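# Extract the right-side yellow rod fully and turn it flat

## Task

Find the yellow rod closest to the right arm, draw it out until it will go no further, then rotate it 90 degrees so the figures on it end up lying flat; this must still hold once the robot lets go.

## Robot and tools

Robot and frames. There are two six-joint arms, left_arm and right_arm, each with a parallel two-finger gripper and a fisheye wrist camera (cam_left_wrist, cam_right_wrist, both 672x504). The scene frame has its origin at table-top height halfway between the nominal arm bases, +z up, +x out across the table, and left_arm on the +y side; image left and right do not follow arm names. Calibrated bases: left_arm at (-0.028, +0.289, +0.027) m, right_arm at (-0.040, -0.349, +0.007) m, both nearly unrotated. Hand positions, orientations and wrist-camera poses are reported in each arm's own base frame; the table and any fixed cameras use the scene frame. The gripper's fingers point along its +z and part along its y; end_effector_position is the point between the pads, about 1 cm short of the tips. Reported hand poses may be off by a few centimetres.

Joint order. Every row and every per-joint list uses this order: wrist pitch (joint4), shoulder (joint2), wrist yaw (joint5), wrist roll (joint6), elbow (joint3), waist (joint1). Ranges in rad: waist -2.618 to 3.054, shoulder 0.000 to 3.142, elbow 0.000 to 3.142, wrist pitch -1.571 to 1.571, wrist yaw -1.571 to 1.571, wrist roll -2.094 to 2.094. Real ends may differ by up to 0.059 rad.

A row. One flat list of 14 numbers, each in [-1, 1], covering both arms even if one stays still: left_arm's six joints then its opening, then right_arm's six joints then its opening. Joint numbers are offsets, not poses: they count from the Joint targets as they stood when the action (or move) began, not from the previous row, so sending the same offset again moves the joint further. Scale: 1.0 equals 2.224 rad for waist, shoulder and elbow, and 8.485 rad for the three wrist joints. Opening is absolute: +1 fully open, -1 shut. A 0 there is a real command (half closed), so to leave a gripper alone resend its current command, shown under Tool commands.

execute_actions(actions, cameras). actions is a list of actions; each action is a table of up to 15 rows, one per 1/30 s control step, and a shorter table repeats its final row to fill 15 steps. Each action lasts 0.5 s. An empty list only returns state and images. If an action would push any joint more than 0.059 rad beyond its range it is rejected for both arms; if the first action fails this or any action is malformed, the whole call is rejected. cameras picks images by name: omitted, null or ["all"] gives all, [] gives none; an unknown name voids the call.

move(target, speed, blend, opening_speed, blocking, cameras). target is one 14-number row, or a list of up to 15 rows visited in turn; every row's offsets count from the same starting Joint targets. All joints travel together, so the hand follows a curve, and nothing is avoided. speed is in rad/s for the joint with the farthest to go, 0.01 to 12.57, default 0.5, one value or one per target. blend (rad) rounds corners in a list; 0 stops at each. opening_speed (0.2 or more, scale units per second) ramps the fingers gradually. Finger changes in later rows apply only once everything has come to rest there. blocking=false returns after about 0.5 s while the move continues. The result adds a move: line, such as done, off_target (resting more than 0.035 rad from target), moving, held or fault, plus limits=held if steps were withheld. Faster moves hit harder, and aiming deeper past a contact presses harder.

wait(seconds): 0 to 10, arms keep their last command; a running move continues and may end the wait early. stop(): brakes a running move. zoom_image(camera, region): region is [x0, y0, x1, y1] pixels from the top-left of that camera's newest image, at most 504 by 504. read_manual(section): only "licences". finished_scene(scene): ends the current scene, given by its number; after ending scene 1, make no further call in that reply.

Results. Joint positions and Joint velocities list each arm's joints in the order above (rad, rad/s), then the pad gap (m; 0.094 when fully open). "within noise" means an arm is still. Joint targets are the base for your next offsets. grip_measured uses the opening scale and may read a little wide when empty; it tracks your command even after contact, so it will not show the moment of touch. Joint torques (N m, same order, no gripper) include the arm's own weight and have offsets. Step readings appear only for execute_actions calls. "joint sent to its limit" and "joint command not followed" mark clipped commands.

Motion limits. Each joint target may lead its measured angle by at most 0.339 rad (big joints) or 2.2 rad (wrist), and targets putting a hand more than 200 mm from where it is are scaled back, so large changes take several actions. Tiny turns may not start.

Cautions. Avoid arm-to-arm contact, closing a gripper on the other arm's fingers, slamming into fixed or heavy things, dropping or flinging parts, and strong pushes. To end a push, command targets back beyond the current positions. Stretched or loaded poses heat motors: a MOTOR HOT line warns, and an OVER-TEMPERATURE FAULT folds that arm for good. Do not strain the wrist camera cables. The rod must stay pulled out and turned after release.

Each tool is called as a command line: name --argument value for each argument, lists and objects as JSON in quotes; but a table of rows of numbers goes row by row, as --pt "numbers of a row", without its own name.

## Session

execute_actions --actions '[]'

Scene clock: 0.00 s.
left_arm: end_effector_position=(+0.4028, +0.0079, +0.1249) grip_measured=+1.000 end_effector_quat_wxyz=(+0.625, -0.028, +0.778, +0.057) | right_arm: end_effector_position=(+0.4019, -0.0301, +0.1142) grip_measured=+1.000 end_effector_quat_wxyz=(+0.608, +0.063, +0.791, -0.024)
Joint names: [wrist pitch, shoulder, wrist yaw, wrist roll, elbow, waist]
Joint positions: left_arm=[0.966 1.539 -0.191 0.014 0.356 -0.068 0.094] | right_arm=[0.914 1.54 0.073 0.059 0.363 -0.045 0.094]
Joint velocities: within noise
Joint torques (N m): no reading
Heat: left arm: 47 °C; right arm: 43 °C.
Joint targets: left_arm=[0.959 1.536 -0.192 0.014 0.359 -0.068] | right_arm=[0.904 1.537 0.071 0.060 0.366 -0.045]
Tool commands: left_gripper/opening=+1.0 right_gripper/opening=+1.0

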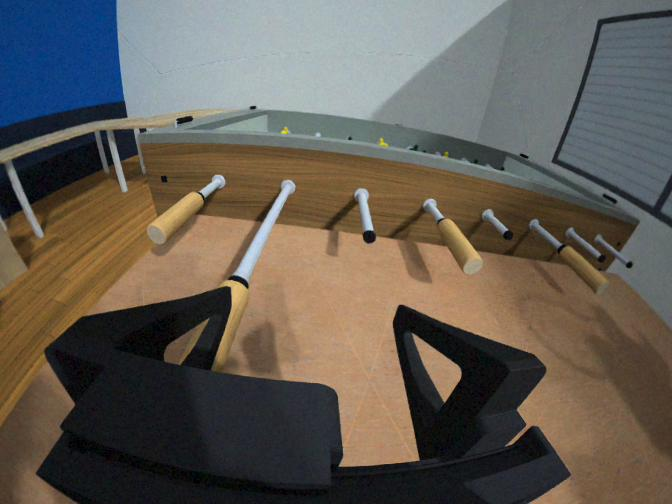

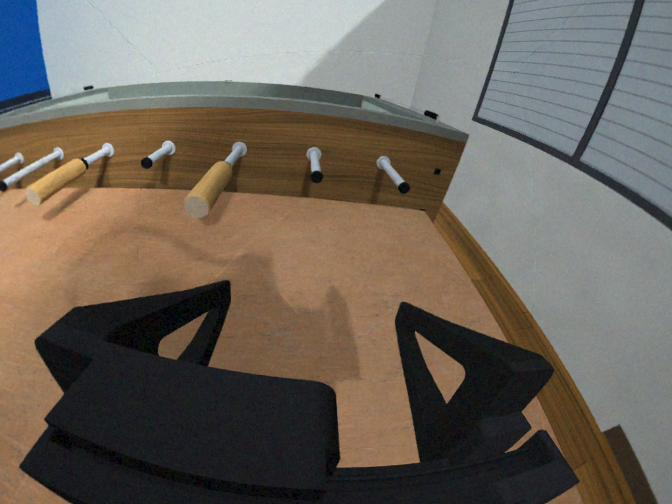

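zoom_image --camera "cam_left_wrist" --region '[240, 90, 540, 240]'

zoom_image --camera "cam_right_wrist" --region '[0, 70, 470, 270]'

Scaled by 1.680 from the camera's 672x504 image, which has a finer 960x720 frame.

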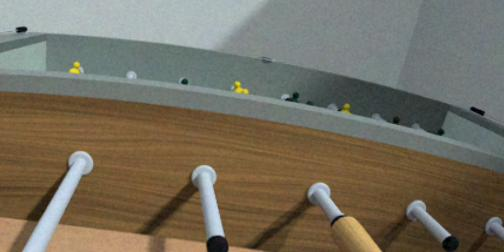

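Scaled by 1.072 from the camera's 672x504 image, which has a finer 960x720 frame.

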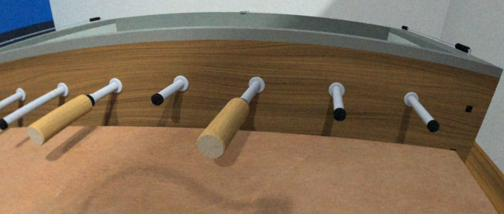

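move --target '[0,0,0,0,0,0,1, 0.0585,0.3879,0.0305,0.1781,0.2849,0.1543,0.2]' --speed 0.8

Scene clock: 80.33 s.
left_arm: end_effector_position=(+0.4028, +0.0079, +0.1249) grip_measured=+1.000 end_effector_quat_wxyz=(+0.625, -0.028, +0.778, +0.057) | right_arm: end_effector_position=(+0.5449, +0.1077, +0.0592) grip_measured=+0.202 end_effector_quat_wxyz=(+0.500, +0.512, +0.508, +0.480)
Joint names: [wrist pitch, shoulder, wrist yaw, wrist roll, elbow, waist]
Joint positions: left_arm=[0.966 1.539 -0.191 0.014 0.356 -0.068 0.094] | right_arm=[1.36 2.38 0.32 1.568 0.977 0.296 0.056]
Joint velocities: within noise
Joint torques (N m): left_arm=[1.85 -6.31 -0.05 0.01 5.35 -0.02] | right_arm=[2.09 -8.28 0.11 0.03 5.83 0.28]
Heat: left arm: 46 °C; right arm: 44 °C.
Joint targets: left_arm=[0.959 1.536 -0.192 0.014 0.359 -0.068] | right_arm=[1.400 2.400 0.330 1.571 1.000 0.298]
move: off_target (right_arm); right_arm: the wrist pitch is farthest, 0.040 rad from its target
camera_calibration:
cam_right_wrist: T_world_to_cam=[[-0.0931689, -0.19156, -0.977049, 0.119808], [-0.382472, 0.91291, -0.142513, 0.150384], [0.919258, 0.360416, -0.158321, -0.410599], [0, 0, 0, 1]] pos_world=[0.446127, 0.0336503, 0.073483]

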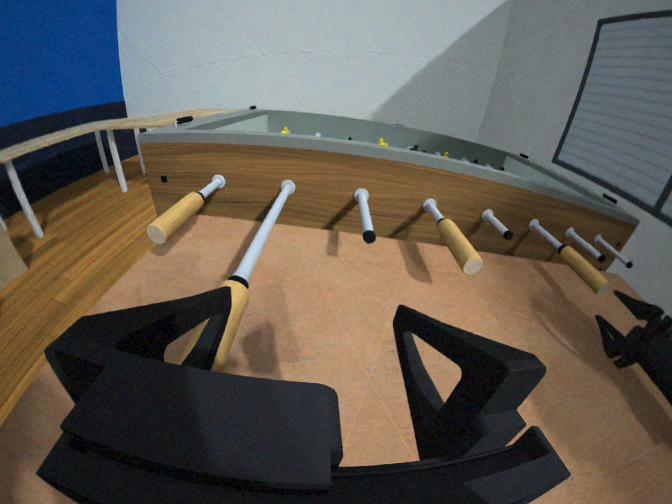

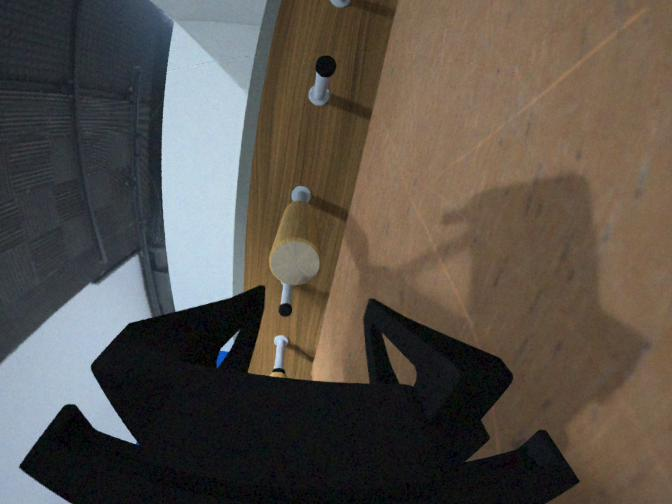

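move --pt "0 0 0 0 0 0 1 -0.0040 -0.0219 -0.0010 0 -0.0065 -0.0038 0.2" --pt "0 0 0 0 0 0 1 -0.0161 0.0068 -0.0042 0 0.0683 -0.0159 0.2" --speed 0.4 --cameras '["cam_right_wrist"]'

Scene clock: 103.40 s.
left_arm: end_effector_position=(+0.4028, +0.0079, +0.1249) grip_measured=+1.000 end_effector_quat_wxyz=(+0.625, -0.028, +0.778, +0.057) | right_arm: end_effector_position=(+0.5803, +0.1069, +0.0884) grip_measured=+0.202 end_effector_quat_wxyz=(+0.510, +0.504, +0.488, +0.497)
Joint names: [wrist pitch, shoulder, wrist yaw, wrist roll, elbow, waist]
Joint positions: left_arm=[0.966 1.539 -0.191 0.014 0.356 -0.068 0.094] | right_arm=[1.274 2.388 0.3 1.57 1.13 0.271 0.056]
Joint velocities: within noise
Joint torques (N m): left_arm=[1.84 -6.35 -0.06 0.01 5.39 -0.06] | right_arm=[1.61 -8.51 0.03 0.02 6.48 -0.7]
Heat: left arm: 45 °C; right arm: 46 °C.
Joint targets: left_arm=[0.959 1.536 -0.192 0.014 0.359 -0.068] | right_arm=[1.264 2.415 0.294 1.571 1.152 0.263]
move: done
camera_calibration:
cam_right_wrist: T_world_to_cam=[[-0.0394779, -0.17361, -0.984023, 0.119066], [-0.36986, 0.917382, -0.147015, 0.161338], [0.928248, 0.358147, -0.100428, -0.448344], [0, 0, 0, 1]] pos_world=[0.480547, 0.0332359, 0.0958564]
Images, in order (width x height): cam_right_wrist 672x504.

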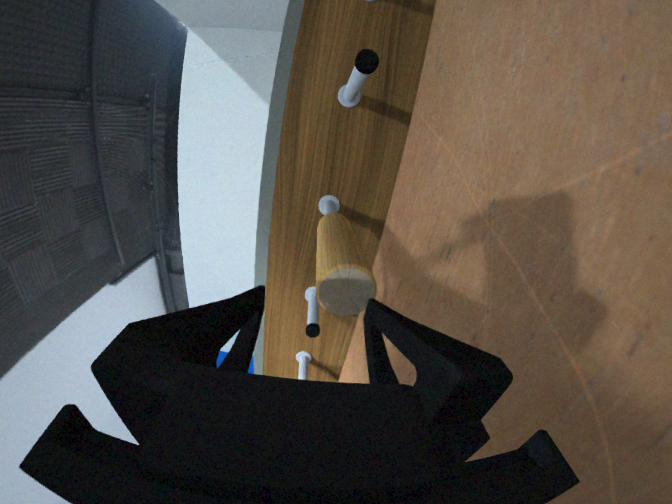

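move --pt "0 0 0 0 0 0 1 0.0110 -0.0072 0.0013 0 -0.0549 0.0031 0.2" --pt "0 0 0 0 0 0 1 0.0039 0.0107 -0.0002 0 -0.0112 -0.0025 0.2" --speed 0.3 --cameras '["cam_right_wrist"]'

Scene clock: 129.00 s.
left_arm: end_effector_position=(+0.4028, +0.0079, +0.1249) grip_measured=+1.000 end_effector_quat_wxyz=(+0.625, -0.028, +0.778, +0.057) | right_arm: end_effector_position=(+0.5753, +0.1023, +0.0726) grip_measured=+0.202 end_effector_quat_wxyz=(+0.508, +0.509, +0.493, +0.490)
Joint names: [wrist pitch, shoulder, wrist yaw, wrist roll, elbow, waist]
Joint positions: left_arm=[0.966 1.539 -0.191 0.014 0.356 -0.068 0.094] | right_arm=[1.301 2.413 0.298 1.57 1.108 0.265 0.056]
Joint velocities: within noise
Joint torques (N m): left_arm=[1.84 -6.39 -0.04 0.02 5.34 -0.05] | right_arm=[1.65 -8.75 -0.02 0.02 6.04 -0.65]
Heat: left arm: 45 °C; right arm: 45 °C.
Joint targets: left_arm=[0.959 1.536 -0.192 0.014 0.359 -0.068] | right_arm=[1.297 2.439 0.293 1.571 1.127 0.257]
move: done
camera_calibration:
cam_right_wrist: T_world_to_cam=[[-0.0589107, -0.17862, -0.982153, 0.114108], [-0.369119, 0.91803, -0.144818, 0.160859], [0.927513, 0.354, -0.120014, -0.441354], [0, 0, 0, 1]] pos_world=[0.47546, 0.0289481, 0.0823983]
Images, in order (width x height): cam_right_wrist 672x504.

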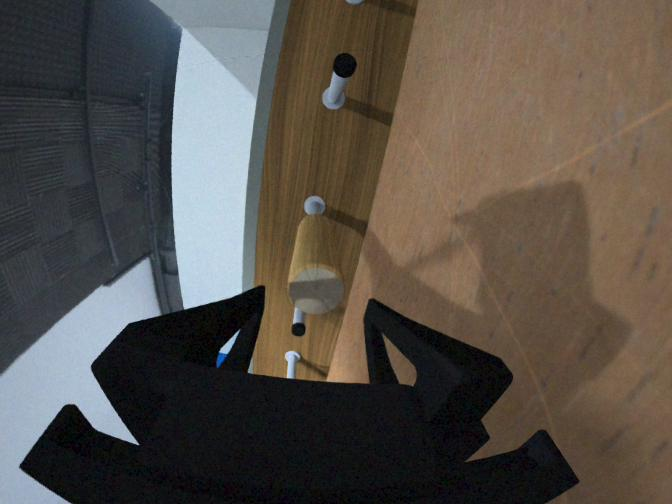

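move --pt "0 0 0 0 0 0 1 -0.0158 0.0405 -0.0033 0 0.1007 -0.0121 0.2" --pt "0 0 0 0 0 0 1 -0.0158 0.0405 -0.0033 0 0.1007 -0.0121 -0.7" --speed 0.3 --opening_speed 0.6 --cameras '["cam_right_wrist"]'

Scene clock: 141.50 s.
left_arm: end_effector_position=(+0.4028, +0.0079, +0.1249) grip_measured=+1.000 end_effector_quat_wxyz=(+0.625, -0.028, +0.778, +0.057) | right_arm: end_effector_position=(+0.6196, +0.1019, +0.0745) grip_measured=-0.304 end_effector_quat_wxyz=(+0.508, +0.507, +0.491, +0.493)
Joint names: [wrist pitch, shoulder, wrist yaw, wrist roll, elbow, waist]
Joint positions: left_arm=[0.966 1.539 -0.191 0.014 0.356 -0.068 0.094] | right_arm=[1.176 2.501 0.27 1.571 1.328 0.238 0.033]
Joint velocities: within noise
Joint torques (N m): left_arm=[1.84 -6.39 -0.04 0 5.35 -0.05] | right_arm=[1.6 -9.44 -0.02 0.01 6.99 -0.64]
Heat: left arm: 45 °C; right arm: 45 °C.
Joint targets: left_arm=[0.959 1.536 -0.192 0.014 0.359 -0.068] | right_arm=[1.163 2.529 0.264 1.571 1.351 0.231]
move: done
camera_calibration:
cam_right_wrist: T_world_to_cam=[[-0.0517161, -0.175413, -0.983136, 0.113744], [-0.369575, 0.917922, -0.144336, 0.178002], [0.927761, 0.355878, -0.1123, -0.482978], [0, 0, 0, 1]] pos_world=[0.519756, 0.0284416, 0.0832796]
Images, in order (width x height): cam_right_wrist 672x504.

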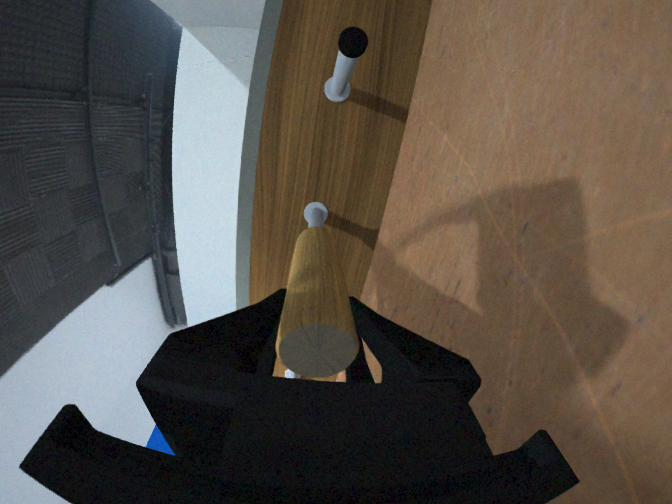

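move --target '[0,0,0,0,0,0,1,0,0,0,-0.1853,0,0,-0.7]' --speed 0.8 --cameras '["cam_right_wrist"]'

Scene clock: 149.97 s.
left_arm: end_effector_position=(+0.4028, +0.0079, +0.1249) grip_measured=+1.000 end_effector_quat_wxyz=(+0.625, -0.028, +0.778, +0.057) | right_arm: end_effector_position=(+0.6194, +0.1013, +0.0721) grip_measured=-0.305 end_effector_quat_wxyz=(+0.707, +0.019, +0.707, -0.006)
Joint names: [wrist pitch, shoulder, wrist yaw, wrist roll, elbow, waist]
Joint positions: left_arm=[0.966 1.539 -0.191 0.014 0.356 -0.068 0.094] | right_arm=[1.176 2.505 0.273 0.018 1.328 0.238 0.033]
Joint velocities: within noise
Joint torques (N m): left_arm=[1.85 -6.35 -0.05 0.01 5.33 -0.02] | right_arm=[1.6 -9.78 -0.05 -0.2 6.97 -0.64]
Heat: left arm: 45 °C; right arm: 45 °C.
Joint targets: left_arm=[0.959 1.536 -0.192 0.014 0.359 -0.068] | right_arm=[1.163 2.529 0.265 -0.001 1.351 0.231]
move: done
camera_calibration:
cam_right_wrist: T_world_to_cam=[[-0.083193, -0.983539, 0.160404, 0.130227], [-0.403563, -0.113922, -0.907832, 0.358737], [0.911162, -0.140258, -0.387442, -0.40253], [0, 0, 0, 1]] pos_world=[0.522377, 0.112493, 0.148826]
Images, in order (width x height): cam_right_wrist 672x504.

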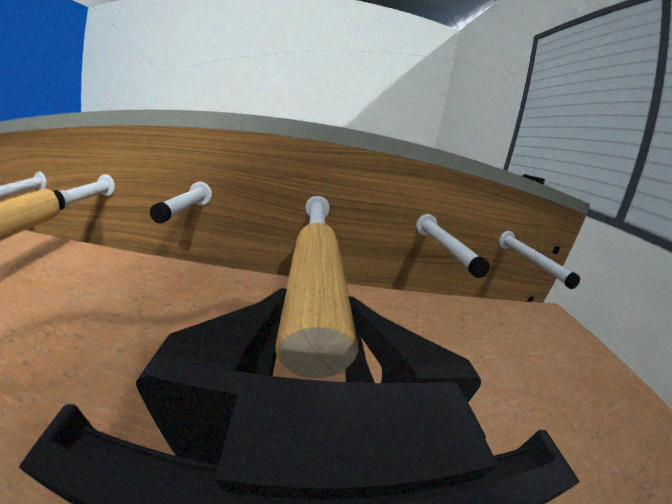

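move --pt "0 0 0 0 0 0 1 0.0213 -0.0558 0.0056 0 -0.1340 0.0223 -0.7" --pt "0 0 0 0 0 0 1 0.0283 -0.1228 0.0118 0.0026 -0.2545 0.0468 -0.7" --speed 0.3 --blend 0.03

Scene clock: 195.30 s.
left_arm: end_effector_position=(+0.4028, +0.0079, +0.1249) grip_measured=+1.000 end_effector_quat_wxyz=(+0.625, -0.028, +0.778, +0.057) | right_arm: end_effector_position=(+0.5066, +0.1045, +0.0666) grip_measured=-0.305 end_effector_quat_wxyz=(+0.686, +0.011, +0.728, -0.014)
Joint names: [wrist pitch, shoulder, wrist yaw, wrist roll, elbow, waist]
Joint positions: left_arm=[0.966 1.539 -0.191 0.014 0.356 -0.068 0.094] | right_arm=[1.409 2.275 0.359 0.018 0.803 0.324 0.033]
Joint velocities: within noise
Joint torques (N m): left_arm=[1.84 -6.34 -0.04 0 5.31 -0.01] | right_arm=[1.66 -10.45 0.11 0.04 2.41 0.95]
Heat: left arm: 44 °C; right arm: 47 °C.
Joint targets: left_arm=[0.959 1.536 -0.192 0.014 0.359 -0.068] | right_arm=[1.403 2.256 0.364 0.021 0.785 0.334]
move: done
camera_calibration:
cam_right_wrist: T_world_to_cam=[[-0.0728761, -0.980071, 0.184796, 0.117606], [-0.45691, -0.131892, -0.87968, 0.335653], [0.886523, -0.148543, -0.438193, -0.284696], [0, 0, 0, 1]] pos_world=[0.414323, 0.117243, 0.148783]

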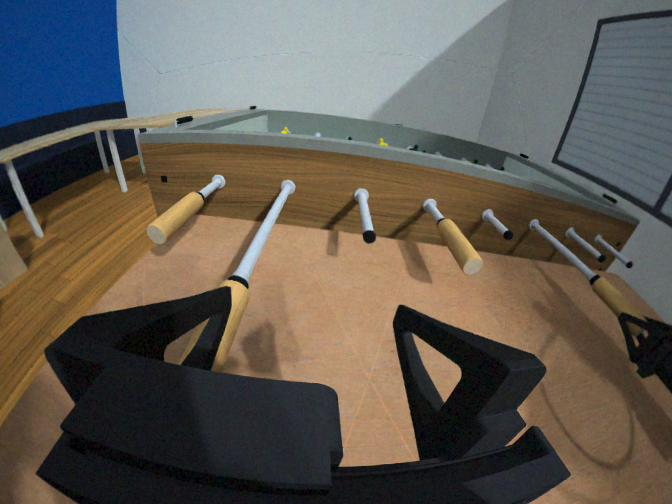

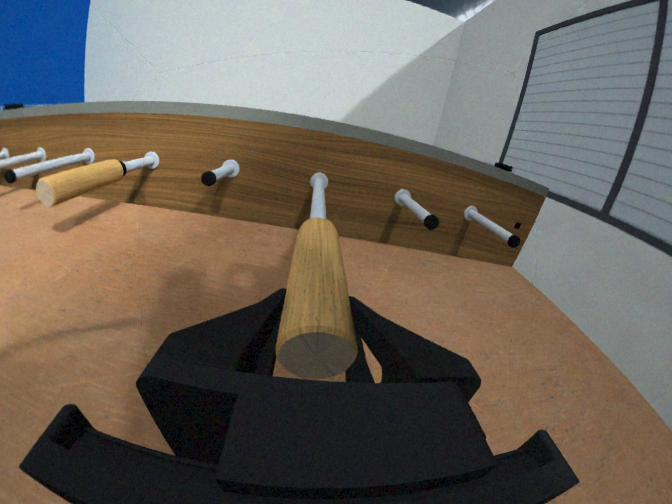

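move --pt "0 0 0 0 0 0 1 -0.0154 -0.1160 0.0078 0.0087 -0.1165 0.0351 -0.7" --pt "0 0 0 0 0 0 1 -0.0298 -0.2127 0.0184 0.0167 -0.2041 0.0809 -0.7" --speed 0.25 --blend 0.03

Scene clock: 214.73 s.
left_arm: end_effector_position=(+0.4028, +0.0079, +0.1249) grip_measured=+1.000 end_effector_quat_wxyz=(+0.625, -0.028, +0.778, +0.057) | right_arm: end_effector_position=(+0.3743, +0.1122, +0.0677) grip_measured=-0.698 end_effector_quat_wxyz=(+0.603, +0.003, +0.798, -0.010)
Joint names: [wrist pitch, shoulder, wrist yaw, wrist roll, elbow, waist]
Joint positions: left_arm=[0.966 1.539 -0.191 0.014 0.356 -0.068 0.094] | right_arm=[1.145 1.796 0.517 0.148 0.333 0.519 0.014]
Joint velocities: within noise
Joint torques (N m): left_arm=[1.84 -6.37 -0.05 0.02 5.33 -0.06] | right_arm=[1.73 -6.27 0.19 0.14 3.55 -0.34]
Heat: left arm: 44 °C; right arm: 47 °C.
Joint targets: left_arm=[0.959 1.536 -0.192 0.014 0.359 -0.068] | right_arm=[1.150 1.783 0.521 0.163 0.331 0.514]
move: done
camera_calibration:
cam_right_wrist: T_world_to_cam=[[-0.0157036, -0.980213, 0.197321, 0.0930097], [-0.632741, -0.143063, -0.761034, 0.336228], [0.774204, -0.136804, -0.617974, -0.112838], [0, 0, 0, 1]] pos_world=[0.301565, 0.123834, 0.167797]

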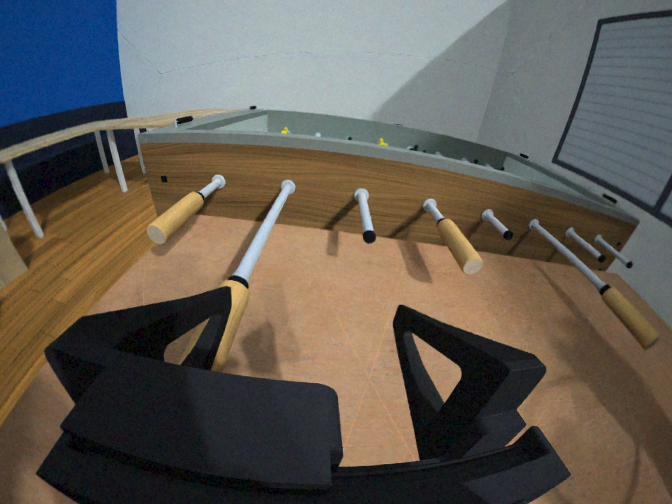

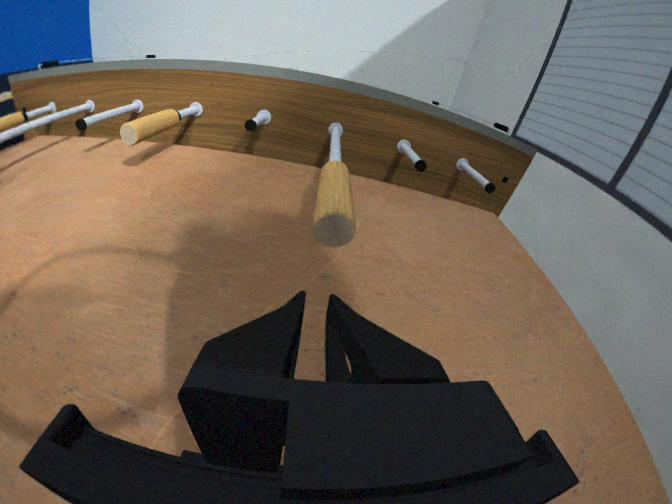

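move --pt "0 0 0 0 0 0 1 -0.05 -0.2482 0 -0.0192 0.05 -0.03 -0.3" --pt "0 0 0 0 0 0 1 -0.2062 -0.2482 -0.0224 -0.0192 0.4047 -0.0944 -0.3" --speed 0.8 --cameras '["cam_right_wrist"]'

zoom_image --camera "cam_right_wrist" --region '[170, 50, 522, 300]'

Scene clock: 235.73 s.
left_arm: end_effector_position=(+0.4028, +0.0079, +0.1249) grip_measured=+1.000 end_effector_quat_wxyz=(+0.625, -0.028, +0.778, +0.057) | right_arm: end_effector_position=(+0.3763, +0.0596, +0.2801) grip_measured=-0.302 end_effector_quat_wxyz=(+0.469, -0.059, +0.878, -0.077)
Joint names: [wrist pitch, shoulder, wrist yaw, wrist roll, elbow, waist]
Joint positions: left_arm=[0.966 1.539 -0.191 0.014 0.356 -0.068 0.094] | right_arm=[-0.586 1.239 0.339 0.001 1.204 0.312 0.033]
Joint velocities: within noise
Joint torques (N m): left_arm=[1.84 -6.37 -0.04 0.02 5.34 -0.05] | right_arm=[1.4 -4.15 0.08 -0.02 9.29 -0.68]
Heat: left arm: 44 °C; right arm: 46 °C.
Joint targets: left_arm=[0.959 1.536 -0.192 0.014 0.359 -0.068] | right_arm=[-0.600 1.231 0.330 0.000 1.231 0.304]
move: done
camera_calibration:
cam_right_wrist: T_world_to_cam=[[0.0887486, -0.928549, 0.360446, -0.0883835], [-0.828115, -0.269871, -0.49132, 0.497186], [0.553488, -0.254886, -0.792896, 0.148693], [0, 0, 0, 1]] pos_world=[0.337271, 0.0900076, 0.394033]
Images, in order (width x height): cam_right_wrist 672x504.

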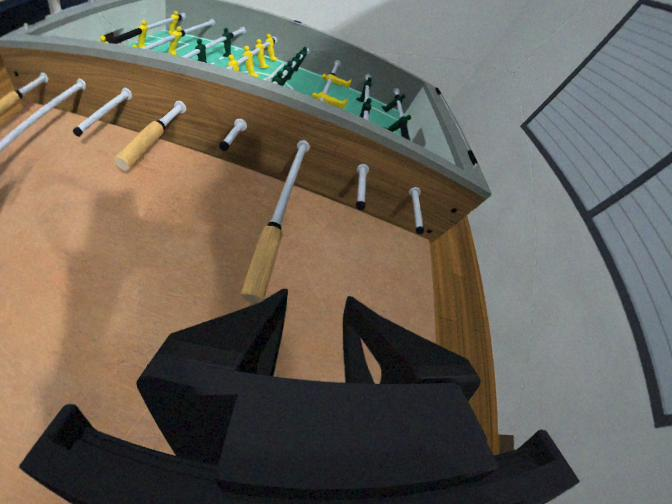

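Scaled by 1.432 from the camera's 672x504 image, which has a finer 960x720 frame.

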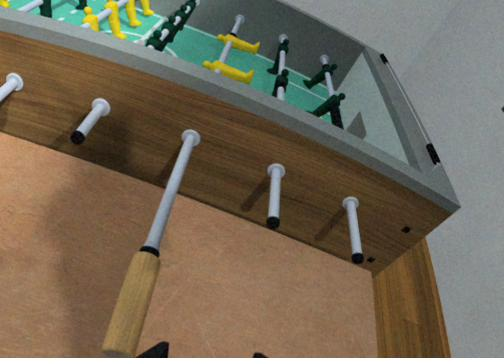

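finished_scene --scene 1

The scene is finished: the task was done.


## Next scene

The same job, from a new start.

execute_actions --actions '[]'

zoom_image --camera "cam_right_wrist" --region '[100, 90, 450, 290]'

Scene clock: 0.00 s.
left_arm: end_effector_position=(+0.4067, +0.0376, +0.1163) grip_measured=+1.000 end_effector_quat_wxyz=(+0.597, -0.093, +0.793, +0.071) | right_arm: end_effector_position=(+0.3928, -0.0048, +0.1143) grip_measured=+1.000 end_effector_quat_wxyz=(+0.608, +0.033, +0.793, -0.013)
Joint names: [wrist pitch, shoulder, wrist yaw, wrist roll, elbow, waist]
Joint positions: left_arm=[0.845 1.542 -0.242 -0.068 0.409 -0.016 0.094] | right_arm=[0.909 1.498 0.082 0.042 0.325 0.023 0.094]
Joint velocities: within noise
Joint torques (N m): no reading
Heat: left arm: 42 °C; right arm: 39 °C.
Joint targets: left_arm=[0.833 1.540 -0.243 -0.068 0.411 -0.016] | right_arm=[0.899 1.495 0.080 0.043 0.328 0.023]
Tool commands: left_gripper/opening=+1.0 right_gripper/opening=+1.0
camera_calibration:
cam_left_wrist: T_world_to_cam=[[0.207287, -0.962694, 0.173931, -0.0790407], [-0.569143, -0.263281, -0.778948, 0.366677], [0.795681, 0.062474, -0.602485, -0.132805], [0, 0, 0, 1]] pos_world=[0.330746, 0.0287439, 0.219357]
cam_right_wrist: T_world_to_cam=[[-0.0674914, -0.98389, 0.165543, -0.00657283], [-0.627243, -0.0871895, -0.773928, 0.366259], [0.775894, -0.156069, -0.611254, -0.115862], [0, 0, 0, 1]] pos_world=[0.319186, 0.0073845, 0.213725]

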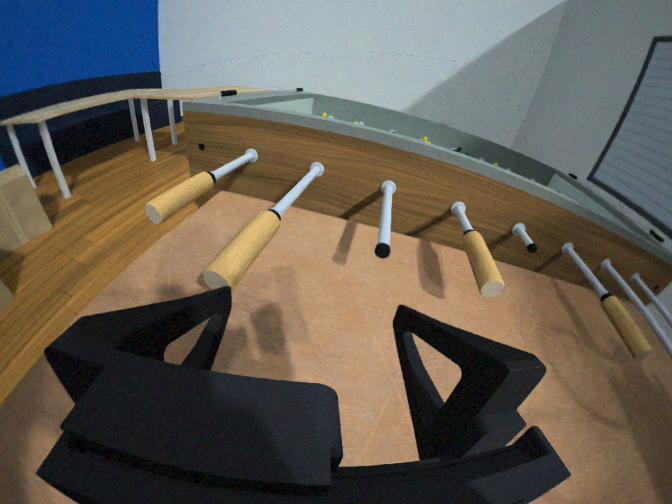

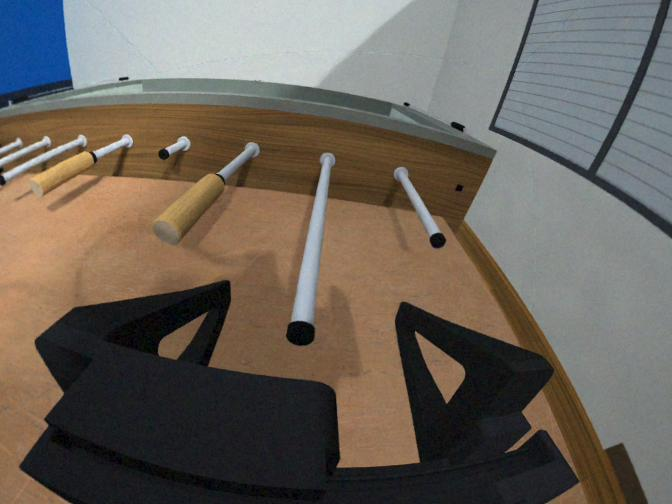

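Scaled by 1.440 from the camera's 672x504 image, which has a finer 960x720 frame.

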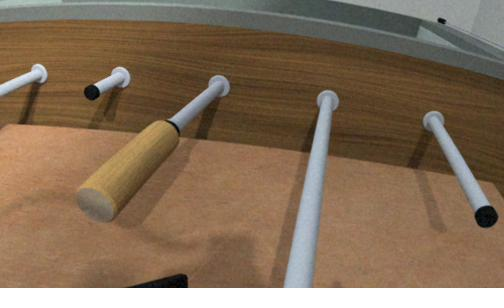

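move --pt "0 0 0 0 0 0 1 0 -0.1 0.0608 -0.1902 0 0.2181 0.2" --pt "0 0 0 0 0 0 1 0.0717 0.3748 0.0608 -0.1902 0.2152 0.2181 0.2" --speed 1.0 --blend 0.1 --cameras '["cam_right_wrist"]'

Scene clock: 40.73 s.
left_arm: end_effector_position=(+0.4067, +0.0376, +0.1163) grip_measured=+1.000 end_effector_quat_wxyz=(+0.597, -0.093, +0.793, +0.071) | right_arm: end_effector_position=(+0.4776, +0.1470, +0.0591) grip_measured=+0.201 end_effector_quat_wxyz=(-0.455, +0.497, -0.527, +0.518)
Joint names: [wrist pitch, shoulder, wrist yaw, wrist roll, elbow, waist]
Joint positions: left_arm=[0.845 1.542 -0.242 -0.068 0.409 -0.016 0.094] | right_arm=[1.46 2.309 0.594 -1.573 0.79 0.5 0.056]
Joint velocities: within noise
Joint torques (N m): left_arm=[1.87 -6.52 -0.07 0.01 5.49 -0.09] | right_arm=[2.1 -7.39 0.09 0.03 4.67 0.7]
Heat: left arm: 43 °C; right arm: 42 °C.
Joint targets: left_arm=[0.833 1.540 -0.243 -0.068 0.411 -0.016] | right_arm=[1.507 2.329 0.596 -1.571 0.807 0.508]
move: off_target (right_arm); right_arm: the wrist pitch is farthest, 0.048 rad from its target
camera_calibration:
cam_right_wrist: T_world_to_cam=[[0.0194021, 0.212512, 0.976966, -0.107664], [-0.473179, -0.858838, 0.196214, 0.372525], [0.880753, -0.466086, 0.0838931, -0.237347], [0, 0, 0, 1]] pos_world=[0.387404, 0.232194, 0.0520013]
Images, in order (width x height): cam_right_wrist 672x504.

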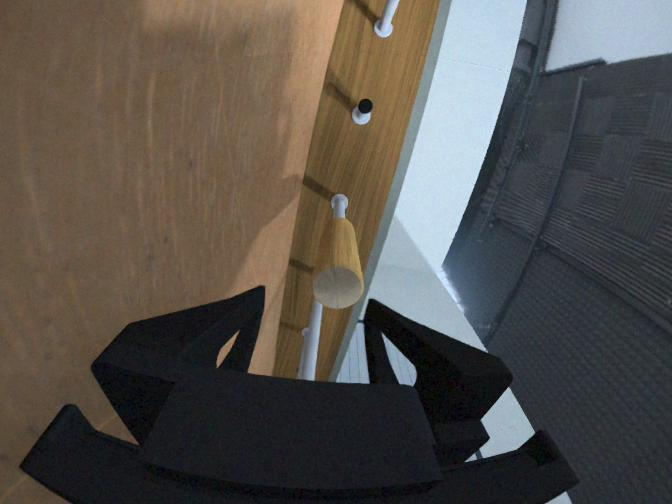

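move --target '[0,0,0,0,0,0,1,0.0033,-0.0301,0.0019,0,-0.0288,0.0090,0.2]' --speed 0.3 --cameras '["cam_right_wrist"]'

Scene clock: 68.17 s.
left_arm: end_effector_position=(+0.4067, +0.0376, +0.1163) grip_measured=+1.000 end_effector_quat_wxyz=(+0.597, -0.093, +0.793, +0.071) | right_arm: end_effector_position=(+0.4689, +0.1507, +0.0671) grip_measured=+0.201 end_effector_quat_wxyz=(+0.462, -0.493, +0.524, -0.519)
Joint names: [wrist pitch, shoulder, wrist yaw, wrist roll, elbow, waist]
Joint positions: left_arm=[0.845 1.542 -0.242 -0.068 0.409 -0.016 0.094] | right_arm=[1.48 2.281 0.608 -1.573 0.757 0.519 0.056]
Joint velocities: within noise
Joint torques (N m): left_arm=[1.85 -6.46 -0.07 0.02 5.5 -0.06] | right_arm=[2.18 -10.44 0.12 0.03 2.24 0.75]
Heat: left arm: 43 °C; right arm: 46 °C.
Joint targets: left_arm=[0.833 1.540 -0.243 -0.068 0.411 -0.016] | right_arm=[1.535 2.262 0.612 -1.571 0.743 0.528]
move: off_target (right_arm); right_arm: the wrist pitch is farthest, 0.055 rad from its target
camera_calibration:
cam_right_wrist: T_world_to_cam=[[0.00451336, 0.205711, 0.978602, -0.108142], [-0.470537, -0.863069, 0.183595, 0.370148], [0.882369, -0.461297, 0.0928994, -0.230685], [0, 0, 0, 1]] pos_world=[0.378206, 0.235295, 0.0593008]
Images, in order (width x height): cam_right_wrist 672x504.

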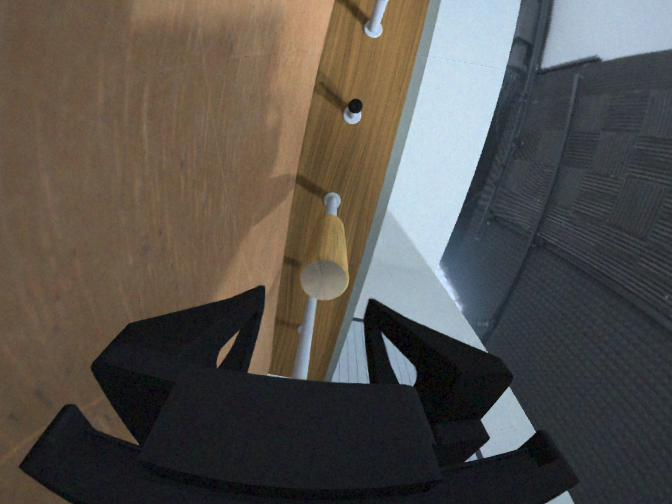

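move --pt "0 0 0 0 0 0 1 -0.0121 0.0549 -0.0084 0 0.0877 -0.0351 0.2" --pt "0 0 0 0 0 0 1 -0.0216 0.0737 -0.0130 0 0.1421 -0.0528 0.2" --pt "0 0 0 0 0 0 1 -0.0216 0.0737 -0.0130 0 0.1421 -0.0528 -0.7" --speed 0.3 --blend '[0.02,0,0]' --opening_speed 0.7 --cameras '["cam_right_wrist"]'

Scene clock: 79.43 s.
left_arm: end_effector_position=(+0.4067, +0.0376, +0.1163) grip_measured=+1.000 end_effector_quat_wxyz=(+0.597, -0.093, +0.793, +0.071) | right_arm: end_effector_position=(+0.5404, +0.1438, +0.0707) grip_measured=-0.305 end_effector_quat_wxyz=(+0.476, -0.475, +0.523, -0.525)
Joint names: [wrist pitch, shoulder, wrist yaw, wrist roll, elbow, waist]
Joint positions: left_arm=[0.845 1.542 -0.242 -0.068 0.409 -0.016 0.094] | right_arm=[1.363 2.401 0.514 -1.573 1.041 0.418 0.033]
Joint velocities: within noise
Joint torques (N m): left_arm=[1.86 -6.52 -0.07 0.01 5.49 -0.06] | right_arm=[1.59 -8.31 -0.1 0.04 5.52 -0.59]
Heat: left arm: 43 °C; right arm: 46 °C.
Joint targets: left_arm=[0.833 1.540 -0.243 -0.068 0.411 -0.016] | right_arm=[1.351 2.426 0.502 -1.571 1.059 0.411]
move: done
camera_calibration:
cam_right_wrist: T_world_to_cam=[[-0.0346771, 0.183083, 0.982486, -0.086505], [-0.484912, -0.862686, 0.143644, 0.407773], [0.873875, -0.471438, 0.118695, -0.293112], [0, 0, 0, 1]] pos_world=[0.450877, 0.229434, 0.0612067]
Images, in order (width x height): cam_right_wrist 672x504.

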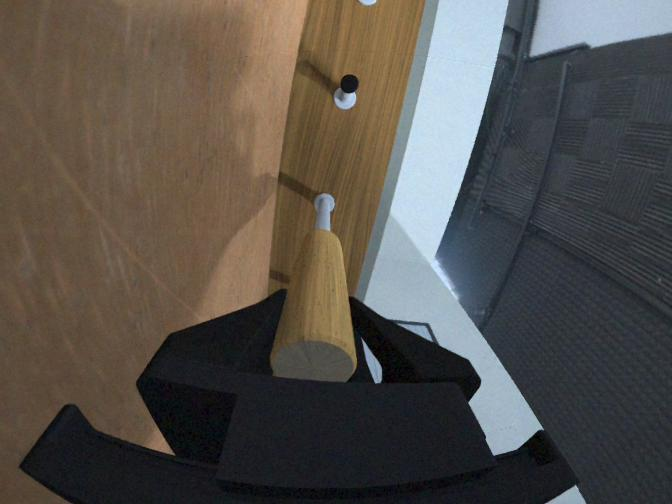

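move --pt "0 0 0 0 0 0 1 0 0 0 0.1873 0 0 -0.7" --pt "0 0 0 0 0 0 1 0.0070 -0.0634 0.0071 0.1899 -0.0940 0.0310 -0.7" --pt "0 0 0 0 0 0 1 0.0022 -0.1263 0.0167 0.1963 -0.1812 0.0697 -0.7" --speed '[1.2,0.25,0.25]' --blend '[0.03,0.03,0]'

Scene clock: 101.80 s.
left_arm: end_effector_position=(+0.4067, +0.0376, +0.1163) grip_measured=+1.000 end_effector_quat_wxyz=(+0.597, -0.093, +0.793, +0.071) | right_arm: end_effector_position=(+0.4593, +0.1513, +0.0692) grip_measured=-0.306 end_effector_quat_wxyz=(+0.668, +0.025, +0.743, -0.030)
Joint names: [wrist pitch, shoulder, wrist yaw, wrist roll, elbow, waist]
Joint positions: left_arm=[0.845 1.542 -0.242 -0.068 0.409 -0.016 0.094] | right_arm=[1.343 2.183 0.606 0.061 0.712 0.53 0.033]
Joint velocities: within noise
Joint torques (N m): left_arm=[1.86 -6.53 -0.07 0.01 5.49 -0.08] | right_arm=[1.93 -11.44 0.51 0.33 -0.47 3.17]
Heat: left arm: 42 °C; right arm: 44 °C.
Joint targets: left_arm=[0.833 1.540 -0.243 -0.068 0.411 -0.016] | right_arm=[1.370 2.145 0.644 0.095 0.656 0.565]
move: off_target (right_arm); right_arm: the elbow is farthest, 0.056 rad from its target
camera_calibration:
cam_left_wrist: T_world_to_cam=[[0.207287, -0.962694, 0.173931, -0.0790407], [-0.569143, -0.263281, -0.778948, 0.366677], [0.795681, 0.062474, -0.602485, -0.132805], [0, 0, 0, 1]] pos_world=[0.330746, 0.0287439, 0.219357]
cam_right_wrist: T_world_to_cam=[[-0.106696, -0.975292, 0.193447, 0.173814], [-0.501691, -0.115169, -0.857346, 0.339027], [0.858442, -0.188526, -0.477007, -0.213014], [0, 0, 0, 1]] pos_world=[0.371492, 0.168406, 0.155431]

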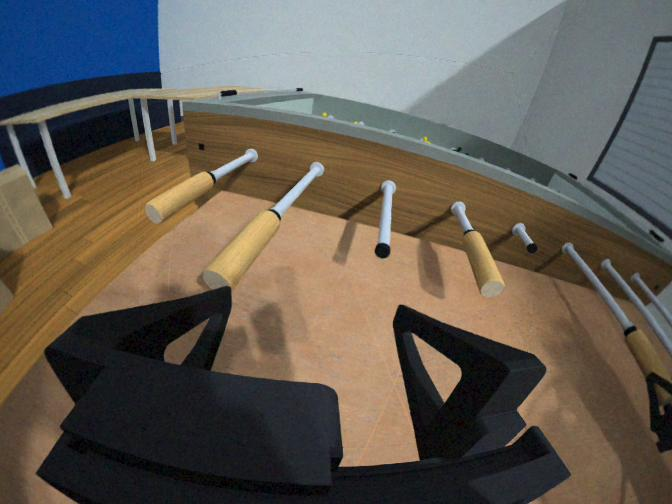

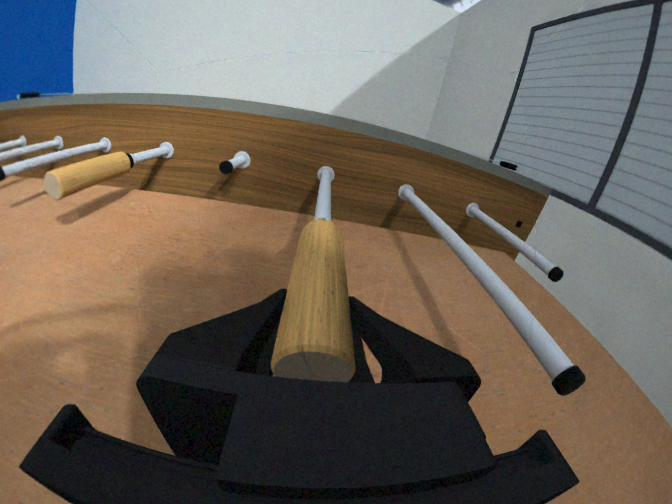

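move --pt "0 0 0 0 0 0 1 -0.0010 0.0090 -0.0022 0 0.0126 -0.0080 -0.7" --pt "0 0 0 0 0 0 1 -0.0010 0.0090 -0.0022 0 0.0126 -0.0080 0.5" --speed 0.2 --opening_speed 1.5 --cameras '["cam_right_wrist"]'

Scene clock: 112.77 s.
left_arm: end_effector_position=(+0.4067, +0.0376, +0.1163) grip_measured=+1.000 end_effector_quat_wxyz=(+0.597, -0.093, +0.793, +0.071) | right_arm: end_effector_position=(+0.4542, +0.1516, +0.0656) grip_measured=+0.498 end_effector_quat_wxyz=(+0.665, +0.031, +0.745, -0.029)
Joint names: [wrist pitch, shoulder, wrist yaw, wrist roll, elbow, waist]
Joint positions: left_arm=[0.845 1.542 -0.242 -0.068 0.409 -0.016 0.094] | right_arm=[1.345 2.183 0.622 0.079 0.698 0.541 0.07]
Joint velocities: within noise
Joint torques (N m): left_arm=[1.85 -6.49 -0.06 0.01 5.49 -0.08] | right_arm=[1.83 -9.68 0.12 0.16 2.48 0.58]
Heat: left arm: 42 °C; right arm: 44 °C.
Joint targets: left_arm=[0.833 1.540 -0.243 -0.068 0.411 -0.016] | right_arm=[1.362 2.165 0.625 0.095 0.684 0.547]
move: done
camera_calibration:
cam_right_wrist: T_world_to_cam=[[-0.111707, -0.976319, 0.185262, 0.177229], [-0.509223, -0.103853, -0.854346, 0.334862], [0.853354, -0.189776, -0.485563, -0.207187], [0, 0, 0, 1]] pos_world=[0.367121, 0.16849, 0.152651]
Images, in order (width x height): cam_right_wrist 672x504.

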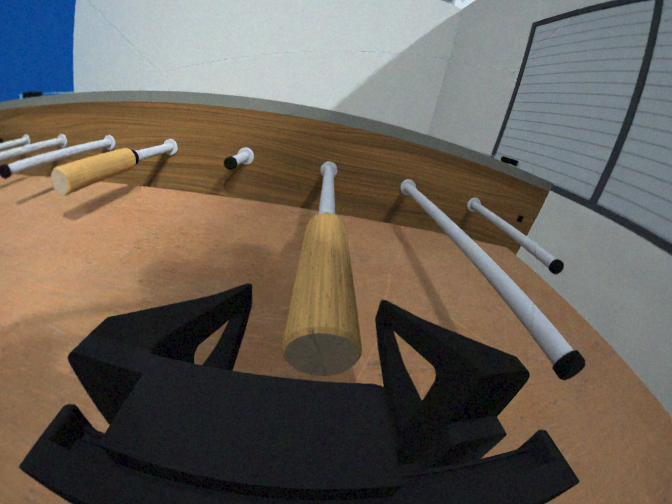

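finished_scene --scene 2

The scene is finished: the task was done.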